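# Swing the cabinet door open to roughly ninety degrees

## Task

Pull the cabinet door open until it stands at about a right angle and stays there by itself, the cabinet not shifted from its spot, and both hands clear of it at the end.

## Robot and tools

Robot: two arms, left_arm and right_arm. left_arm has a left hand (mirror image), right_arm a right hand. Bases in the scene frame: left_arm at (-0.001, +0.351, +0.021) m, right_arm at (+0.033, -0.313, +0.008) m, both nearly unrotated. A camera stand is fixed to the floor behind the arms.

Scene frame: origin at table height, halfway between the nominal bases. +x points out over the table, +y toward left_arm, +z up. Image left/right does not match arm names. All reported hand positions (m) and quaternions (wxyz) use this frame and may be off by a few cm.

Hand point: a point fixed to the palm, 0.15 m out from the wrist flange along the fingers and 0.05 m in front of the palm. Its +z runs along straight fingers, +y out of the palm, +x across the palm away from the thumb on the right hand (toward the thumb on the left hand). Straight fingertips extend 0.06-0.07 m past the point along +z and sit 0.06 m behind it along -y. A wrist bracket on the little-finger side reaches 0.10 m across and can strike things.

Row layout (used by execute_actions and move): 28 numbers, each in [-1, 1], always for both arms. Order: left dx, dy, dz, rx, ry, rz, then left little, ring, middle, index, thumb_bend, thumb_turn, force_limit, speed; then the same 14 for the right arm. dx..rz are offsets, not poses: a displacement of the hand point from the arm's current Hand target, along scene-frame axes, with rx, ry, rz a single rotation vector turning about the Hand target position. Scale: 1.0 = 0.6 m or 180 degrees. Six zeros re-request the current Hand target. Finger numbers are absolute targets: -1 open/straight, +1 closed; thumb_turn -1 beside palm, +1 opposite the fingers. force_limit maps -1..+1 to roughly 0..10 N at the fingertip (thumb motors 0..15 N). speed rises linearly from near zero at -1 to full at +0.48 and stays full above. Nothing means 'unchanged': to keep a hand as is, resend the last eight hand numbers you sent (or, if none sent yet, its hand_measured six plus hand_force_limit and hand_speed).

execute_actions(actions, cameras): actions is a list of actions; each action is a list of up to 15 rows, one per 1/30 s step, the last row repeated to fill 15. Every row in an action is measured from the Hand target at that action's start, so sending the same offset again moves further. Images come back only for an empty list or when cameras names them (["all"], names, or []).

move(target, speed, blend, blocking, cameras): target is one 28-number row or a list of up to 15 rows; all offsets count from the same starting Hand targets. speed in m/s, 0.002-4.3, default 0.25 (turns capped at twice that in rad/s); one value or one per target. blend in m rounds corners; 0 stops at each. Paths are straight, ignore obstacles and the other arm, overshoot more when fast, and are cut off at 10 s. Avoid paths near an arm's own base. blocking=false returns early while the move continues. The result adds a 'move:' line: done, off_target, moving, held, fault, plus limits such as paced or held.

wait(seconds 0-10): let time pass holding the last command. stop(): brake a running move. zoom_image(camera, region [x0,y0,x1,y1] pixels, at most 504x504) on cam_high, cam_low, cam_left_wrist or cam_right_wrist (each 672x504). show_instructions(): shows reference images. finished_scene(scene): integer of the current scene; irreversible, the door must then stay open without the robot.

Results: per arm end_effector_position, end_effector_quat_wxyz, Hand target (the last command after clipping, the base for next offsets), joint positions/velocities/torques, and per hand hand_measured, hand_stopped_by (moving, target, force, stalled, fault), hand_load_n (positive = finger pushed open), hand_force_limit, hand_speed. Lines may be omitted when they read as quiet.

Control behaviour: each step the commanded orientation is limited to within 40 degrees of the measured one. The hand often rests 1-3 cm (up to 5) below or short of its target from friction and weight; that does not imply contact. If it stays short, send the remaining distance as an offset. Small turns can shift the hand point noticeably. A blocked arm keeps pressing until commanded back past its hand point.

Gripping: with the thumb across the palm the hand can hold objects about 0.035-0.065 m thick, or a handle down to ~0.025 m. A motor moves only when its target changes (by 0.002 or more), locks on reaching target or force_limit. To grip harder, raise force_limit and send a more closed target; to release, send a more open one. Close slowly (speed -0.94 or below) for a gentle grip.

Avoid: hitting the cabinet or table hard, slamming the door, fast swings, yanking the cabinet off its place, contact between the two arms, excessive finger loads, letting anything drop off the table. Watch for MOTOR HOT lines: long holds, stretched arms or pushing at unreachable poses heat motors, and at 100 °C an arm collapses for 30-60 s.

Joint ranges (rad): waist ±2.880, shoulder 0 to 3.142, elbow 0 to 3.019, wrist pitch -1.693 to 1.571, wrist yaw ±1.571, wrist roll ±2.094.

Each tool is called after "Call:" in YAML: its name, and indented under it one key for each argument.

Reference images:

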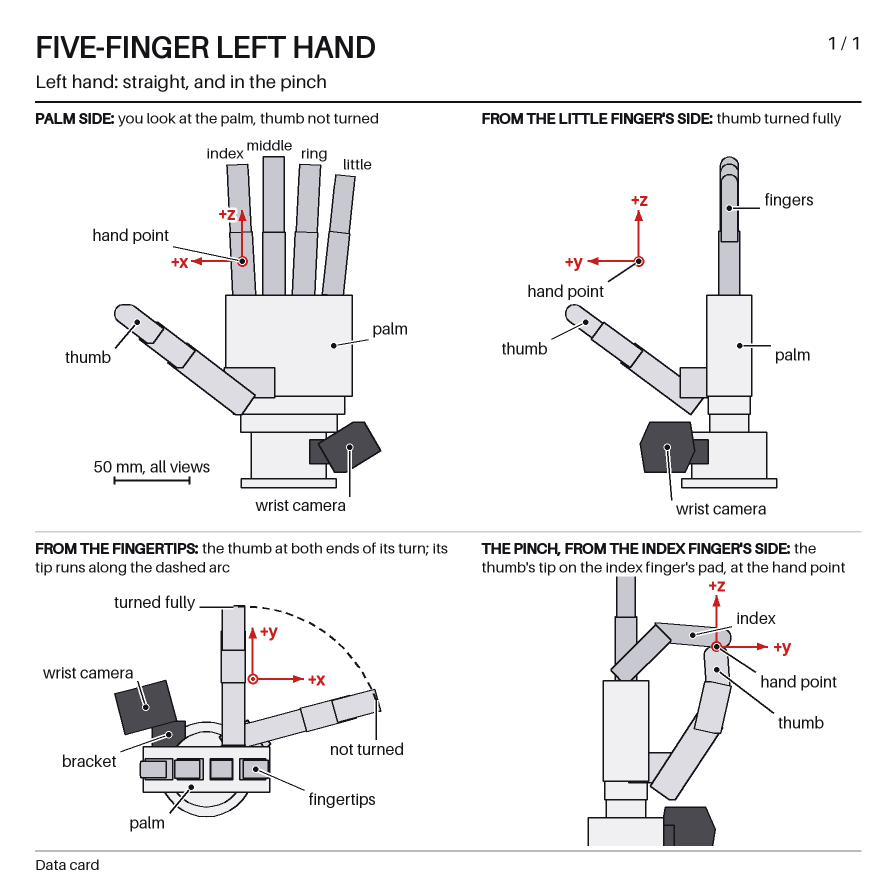

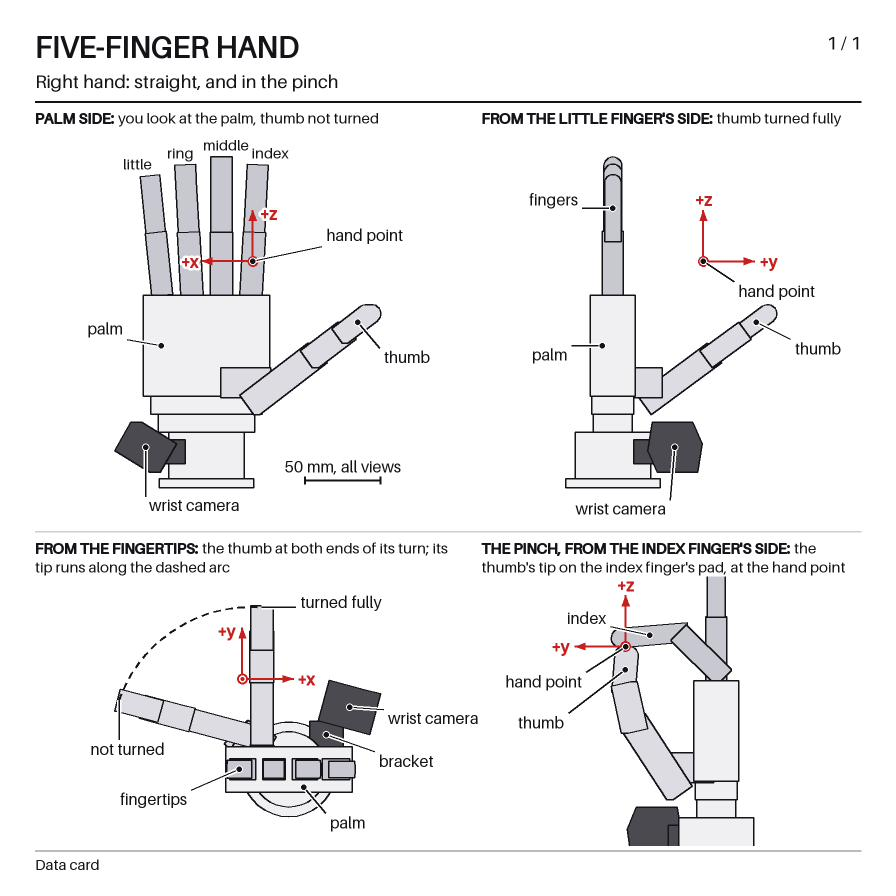

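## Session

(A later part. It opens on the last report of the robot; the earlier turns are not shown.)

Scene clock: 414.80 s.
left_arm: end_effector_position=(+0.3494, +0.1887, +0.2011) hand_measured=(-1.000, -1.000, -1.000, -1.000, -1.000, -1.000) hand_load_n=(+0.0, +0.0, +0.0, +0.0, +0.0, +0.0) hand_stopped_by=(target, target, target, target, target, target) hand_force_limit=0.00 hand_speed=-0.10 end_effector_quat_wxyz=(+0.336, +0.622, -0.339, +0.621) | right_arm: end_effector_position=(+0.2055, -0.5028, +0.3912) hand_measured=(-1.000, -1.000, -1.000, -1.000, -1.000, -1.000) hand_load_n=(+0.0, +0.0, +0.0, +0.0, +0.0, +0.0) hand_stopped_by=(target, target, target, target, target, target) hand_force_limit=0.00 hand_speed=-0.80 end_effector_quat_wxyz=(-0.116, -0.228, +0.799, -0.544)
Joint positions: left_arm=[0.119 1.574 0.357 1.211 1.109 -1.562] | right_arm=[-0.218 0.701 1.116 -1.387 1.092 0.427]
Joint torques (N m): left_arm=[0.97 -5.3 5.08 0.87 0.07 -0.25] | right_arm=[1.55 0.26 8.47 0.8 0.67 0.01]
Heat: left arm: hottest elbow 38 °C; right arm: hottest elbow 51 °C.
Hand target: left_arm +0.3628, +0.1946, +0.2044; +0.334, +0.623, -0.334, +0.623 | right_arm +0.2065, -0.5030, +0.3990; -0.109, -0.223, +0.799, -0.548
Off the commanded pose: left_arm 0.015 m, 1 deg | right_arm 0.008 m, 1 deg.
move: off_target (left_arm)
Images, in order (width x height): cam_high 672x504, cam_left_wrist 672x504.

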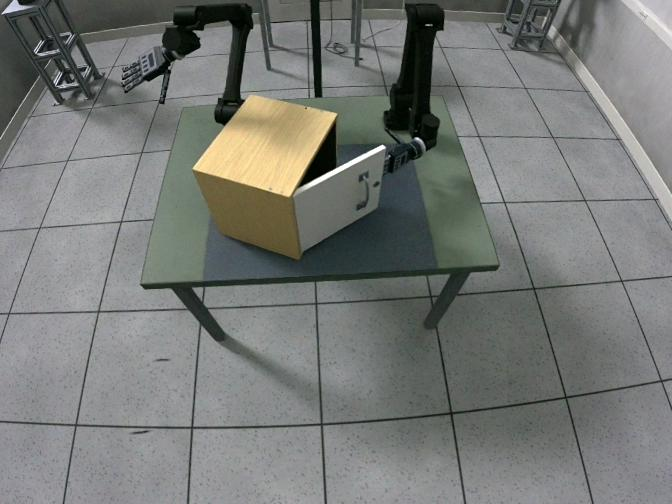

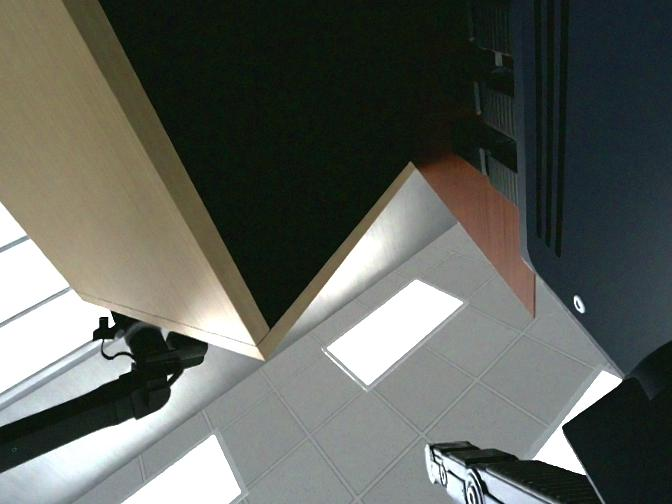

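Call:
zoom_image:
  camera: "cam_left_wrist"
  region: [380, 0, 600, 330]

Call:
zoom_image:
  camera: "cam_high"
  region: [180, 80, 460, 280]

Scaled by 1.527 from the camera's 672x504 image, which has a finer 960x720 frame.

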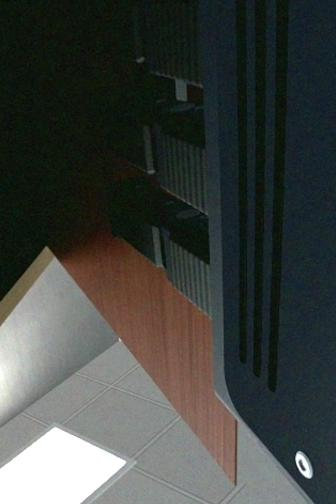

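Scaled by 1.800 from the camera's 672x504 image, which has a finer 960x720 frame.

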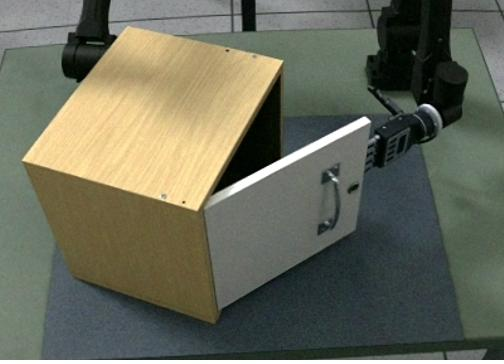

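Call:
move:
  target: [0.112,-0.031,0,0,0,0.122,-1,-1,-1,-1,-1,-1,0,-0.1,0,0,0,0,0,0,-1,-1,-1,-1,-1,-1,0,-0.8]
  speed: 0.08
  cameras: ["cam_high","cam_left_wrist"]

Scene clock: 452.80 s.
left_arm: end_effector_position=(+0.4234, +0.1811, +0.2004) hand_measured=(-1.000, -1.000, -1.000, -1.000, -1.000, -1.000) hand_load_n=(+0.0, +0.0, -0.5, +0.0, -0.5, +0.0) hand_stopped_by=(target, target, target, target, target, target) hand_force_limit=0.00 hand_speed=-0.10 end_effector_quat_wxyz=(+0.204, +0.678, -0.209, +0.675) | right_arm: end_effector_position=(+0.2055, -0.5028, +0.3912) hand_measured=(-1.000, -1.000, -1.000, -1.000, -1.000, -1.000) hand_load_n=(+0.0, +0.0, +0.0, +0.0, +0.0, +0.0) hand_stopped_by=(target, target, target, target, target, target) hand_force_limit=0.00 hand_speed=-0.80 end_effector_quat_wxyz=(-0.116, -0.228, +0.799, -0.544)
Joint positions: left_arm=[-0.032 1.574 0.357 1.211 0.555 -1.562] | right_arm=[-0.218 0.701 1.116 -1.387 1.092 0.427]
Joint torques (N m): left_arm=[-1.08 -6.53 4.82 1.28 -0.15 -0.25] | right_arm=[1.49 0.32 8.43 0.76 0.67 0.01]
Heat: left arm: hottest elbow 37 °C; right arm: hottest elbow 51 °C.
Hand target: left_arm +0.4300, +0.1760, +0.2044; +0.209, +0.675, -0.209, +0.676 | right_arm +0.2065, -0.5030, +0.3990; -0.109, -0.223, +0.799, -0.548
Off the commanded pose: left_arm 0.009 m, 1 deg | right_arm 0.008 m, 1 deg.
move: done
Images, in order (width x height): cam_high 672x504, cam_left_wrist 672x504.

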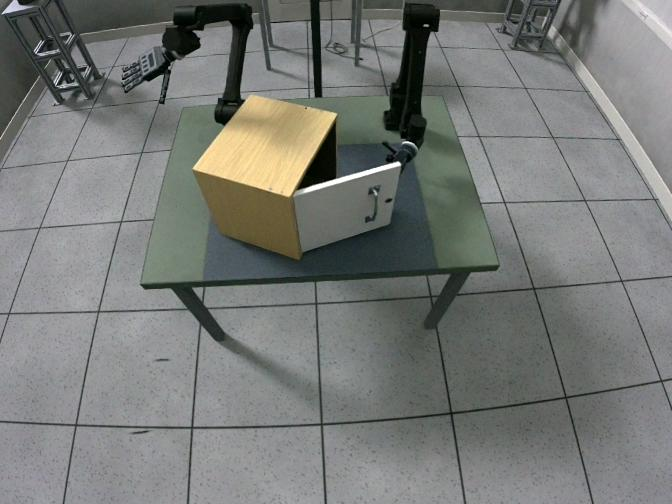

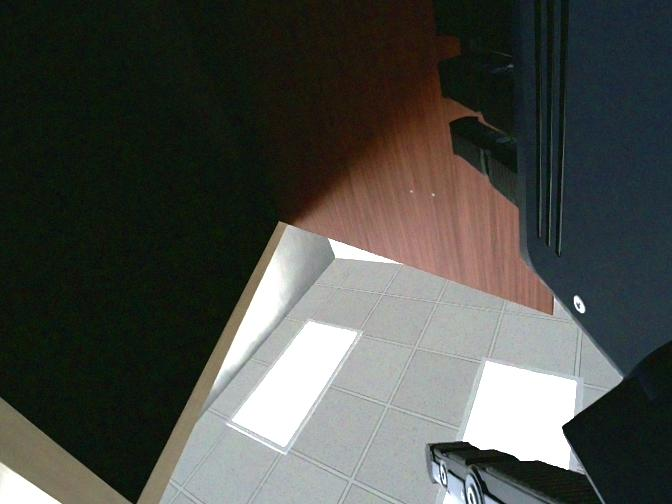

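Call:
move:
  target:
    - [0.167,-0.017,0,0,0,0.052,-1,-1,-1,-1,-1,-1,0,-0.1,0,0,0,0,0,0,-1,-1,-1,-1,-1,-1,0,-0.8]
    - [0.3,-0.045,0,0,0,0.08,-1,-1,-1,-1,-1,-1,0,-0.1,0,0,0,0,0,0,-1,-1,-1,-1,-1,-1,0,-0.8]
  speed: 0.09
  blend: 0.02
  cameras: ["cam_high","cam_left_wrist"]

Call:
zoom_image:
  camera: "cam_high"
  region: [180, 80, 460, 280]

Scene clock: 465.93 s.
left_arm: end_effector_position=(+0.5990, +0.1589, +0.1985) hand_measured=(-1.000, -1.000, -1.000, -1.000, -1.000, -1.000) hand_load_n=(+0.0, +0.0, +0.0, +0.0, +0.0, -0.5) hand_stopped_by=(target, target, target, target, target, target) hand_force_limit=0.00 hand_speed=-0.10 end_effector_quat_wxyz=(+0.116, +0.700, -0.122, +0.694) | right_arm: end_effector_position=(+0.2055, -0.5028, +0.3912) hand_measured=(-1.000, -1.000, -1.000, -1.000, -1.000, -1.000) hand_load_n=(+0.0, -0.5, +0.0, +0.0, +0.0, +0.0) hand_stopped_by=(target, target, target, target, target, target) hand_force_limit=0.00 hand_speed=-0.80 end_effector_quat_wxyz=(-0.116, -0.228, +0.799, -0.544)
Joint positions: left_arm=[-0.155 1.814 0.762 1.041 0.179 -1.562] | right_arm=[-0.218 0.701 1.116 -1.387 1.092 0.427]
Joint torques (N m): left_arm=[-0.97 -10.7 6.97 1.33 -0.13 -0.24] | right_arm=[1.61 0.32 8.44 0.77 0.67 0.01]
Heat: left arm: hottest elbow 37 °C; right arm: hottest elbow 51 °C.
Hand target: left_arm +0.6101, +0.1490, +0.2044; +0.123, +0.696, -0.123, +0.696 | right_arm +0.2065, -0.5030, +0.3990; -0.109, -0.223, +0.799, -0.548
Off the commanded pose: left_arm 0.016 m, 1 deg | right_arm 0.008 m, 1 deg.
move: off_target (left_arm)
Images, in order (width x height): cam_high 672x504, cam_left_wrist 672x504.

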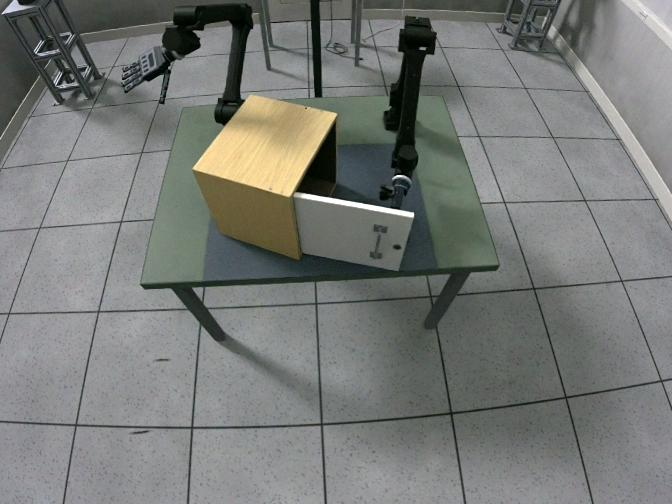

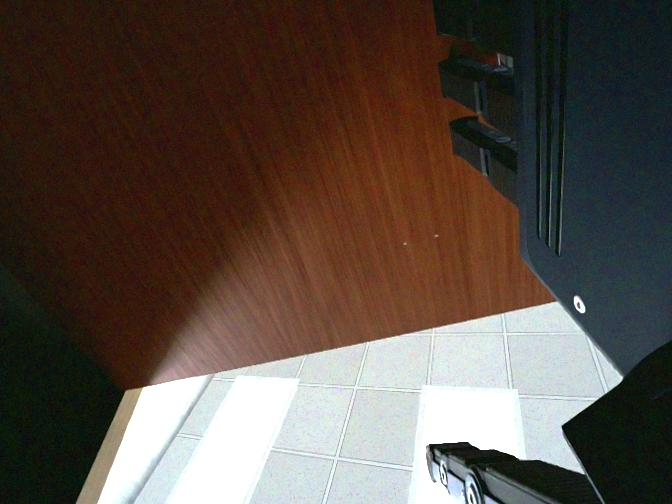

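Scaled by 1.800 from the camera's 672x504 image, which has a finer 960x720 frame.

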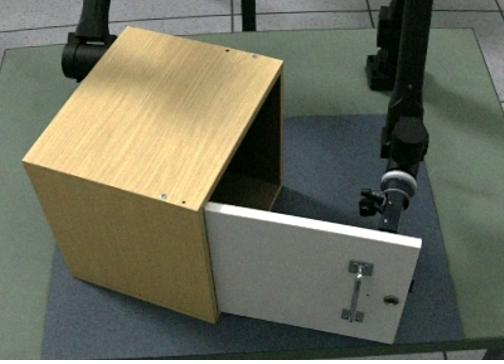

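Call:
move:
  target: [0.067,-0.02,0,0,0,0,-1,-1,-1,-1,-1,-1,0,-0.1,0,0,0,0,0,0,-1,-1,-1,-1,-1,-1,0,-0.8]
  speed: 0.06
  cameras: ["cam_high"]

Call:
zoom_image:
  camera: "cam_high"
  region: [180, 80, 460, 280]

Scene clock: 483.10 s.
left_arm: end_effector_position=(+0.6386, +0.1478, +0.1981) hand_measured=(-1.000, -1.000, -1.000, -1.000, -1.000, -1.000) hand_load_n=(+0.0, +0.0, +0.0, +0.0, +0.0, +0.0) hand_stopped_by=(target, target, target, target, target, target) hand_force_limit=0.00 hand_speed=-0.10 end_effector_quat_wxyz=(+0.116, +0.701, -0.122, +0.693) | right_arm: end_effector_position=(+0.2055, -0.5028, +0.3912) hand_measured=(-1.000, -1.000, -1.000, -1.000, -1.000, -1.000) hand_load_n=(+0.0, +0.0, +0.0, +0.0, +0.0, +0.0) hand_stopped_by=(target, target, target, target, target, target) hand_force_limit=0.00 hand_speed=-0.80 end_effector_quat_wxyz=(-0.116, -0.228, +0.799, -0.544)
Joint positions: left_arm=[-0.164 1.88 0.883 0.984 0.17 -1.562] | right_arm=[-0.218 0.701 1.116 -1.387 1.092 0.427]
Joint torques (N m): left_arm=[-1.03 -12.28 7.53 1.29 -0.15 -0.27] | right_arm=[1.61 0.26 8.46 0.79 0.68 0]
Heat: left arm: hottest elbow 38 °C; right arm: hottest elbow 51 °C.
Hand target: left_arm +0.6503, +0.1371, +0.2043; +0.123, +0.696, -0.123, +0.696 | right_arm +0.2065, -0.5030, +0.3990; -0.109, -0.223, +0.799, -0.548
Off the commanded pose: left_arm 0.017 m, 1 deg | right_arm 0.008 m, 1 deg.
move: off_target (left_arm)
Images, in order (width x height): cam_high 672x504.

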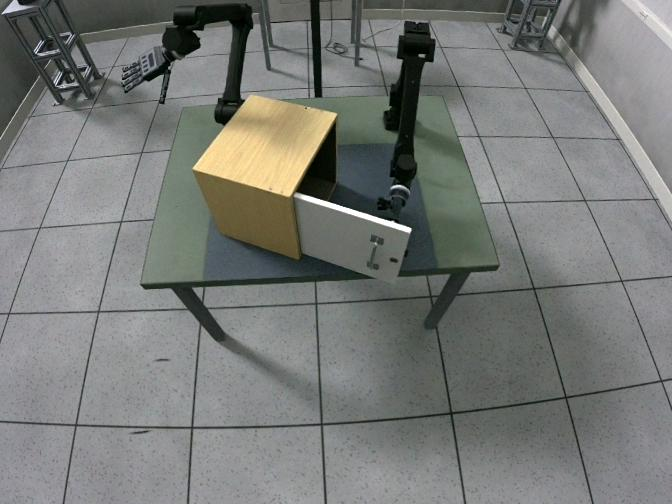

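Scaled by 1.800 from the camera's 672x504 image, which has a finer 960x720 frame.

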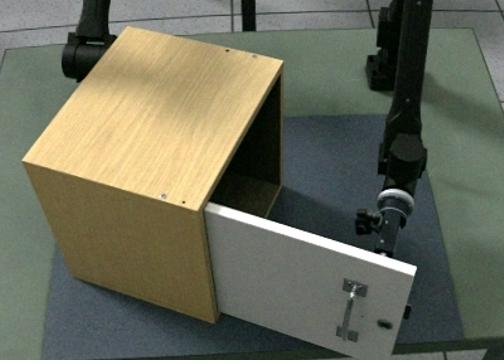

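Call:
move:
  target: [-0.26,0.09,0,0,0,0,-1,-1,-1,-1,-1,-1,0,-0.1,0,0,0,0,0,0,-1,-1,-1,-1,-1,-1,0,-0.8]
  speed: 0.1
  cameras: ["cam_high"]

Call:
zoom_image:
  camera: "cam_high"
  region: [180, 80, 460, 280]

Scene clock: 491.47 s.
left_arm: end_effector_position=(+0.4957, +0.1840, +0.1910) hand_measured=(-1.000, -1.000, -1.000, -1.000, -1.000, -1.000) hand_load_n=(+0.0, +0.0, +0.0, +0.0, +0.0, +0.0) hand_stopped_by=(target, target, target, target, target, target) hand_force_limit=0.00 hand_speed=-0.10 end_effector_quat_wxyz=(+0.124, +0.708, -0.128, +0.683) | right_arm: end_effector_position=(+0.2055, -0.5028, +0.3912) hand_measured=(-1.000, -1.000, -1.000, -1.000, -1.000, -1.000) hand_load_n=(+0.0, +0.0, +0.0, +0.0, +0.0, +0.0) hand_stopped_by=(target, target, target, target, target, target) hand_force_limit=0.00 hand_speed=-0.80 end_effector_quat_wxyz=(-0.116, -0.228, +0.799, -0.544)
Joint positions: left_arm=[-0.119 1.65 0.467 1.145 0.235 -1.562] | right_arm=[-0.218 0.701 1.116 -1.387 1.092 0.427]
Joint torques (N m): left_arm=[1.2 -9.41 3.18 2.7 0.18 -0.25] | right_arm=[1.55 0.26 8.44 0.76 0.67 0]
Heat: left arm: hottest elbow 38 °C; right arm: hottest elbow 51 °C.
Hand target: left_arm +0.4943, +0.1910, +0.2043; +0.123, +0.696, -0.123, +0.696 | right_arm +0.2065, -0.5030, +0.3990; -0.109, -0.223, +0.799, -0.548
Off the commanded pose: left_arm 0.015 m, 2 deg | right_arm 0.008 m, 1 deg.
move: off_target (left_arm)
Images, in order (width x height): cam_high 672x504.

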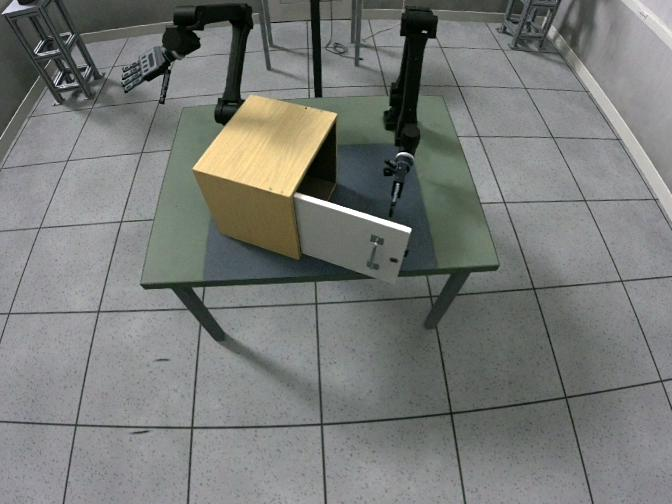

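Scaled by 1.800 from the camera's 672x504 image, which has a finer 960x720 frame.

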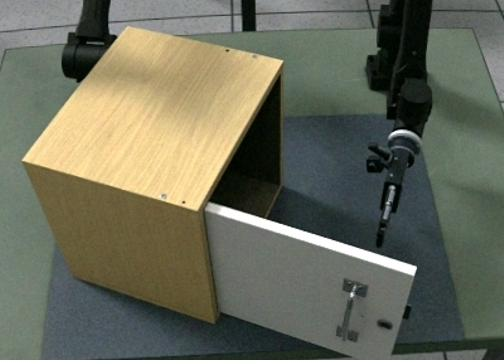

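Call:
finished_scene:
  scene: 3

The scene is finished: the task was done.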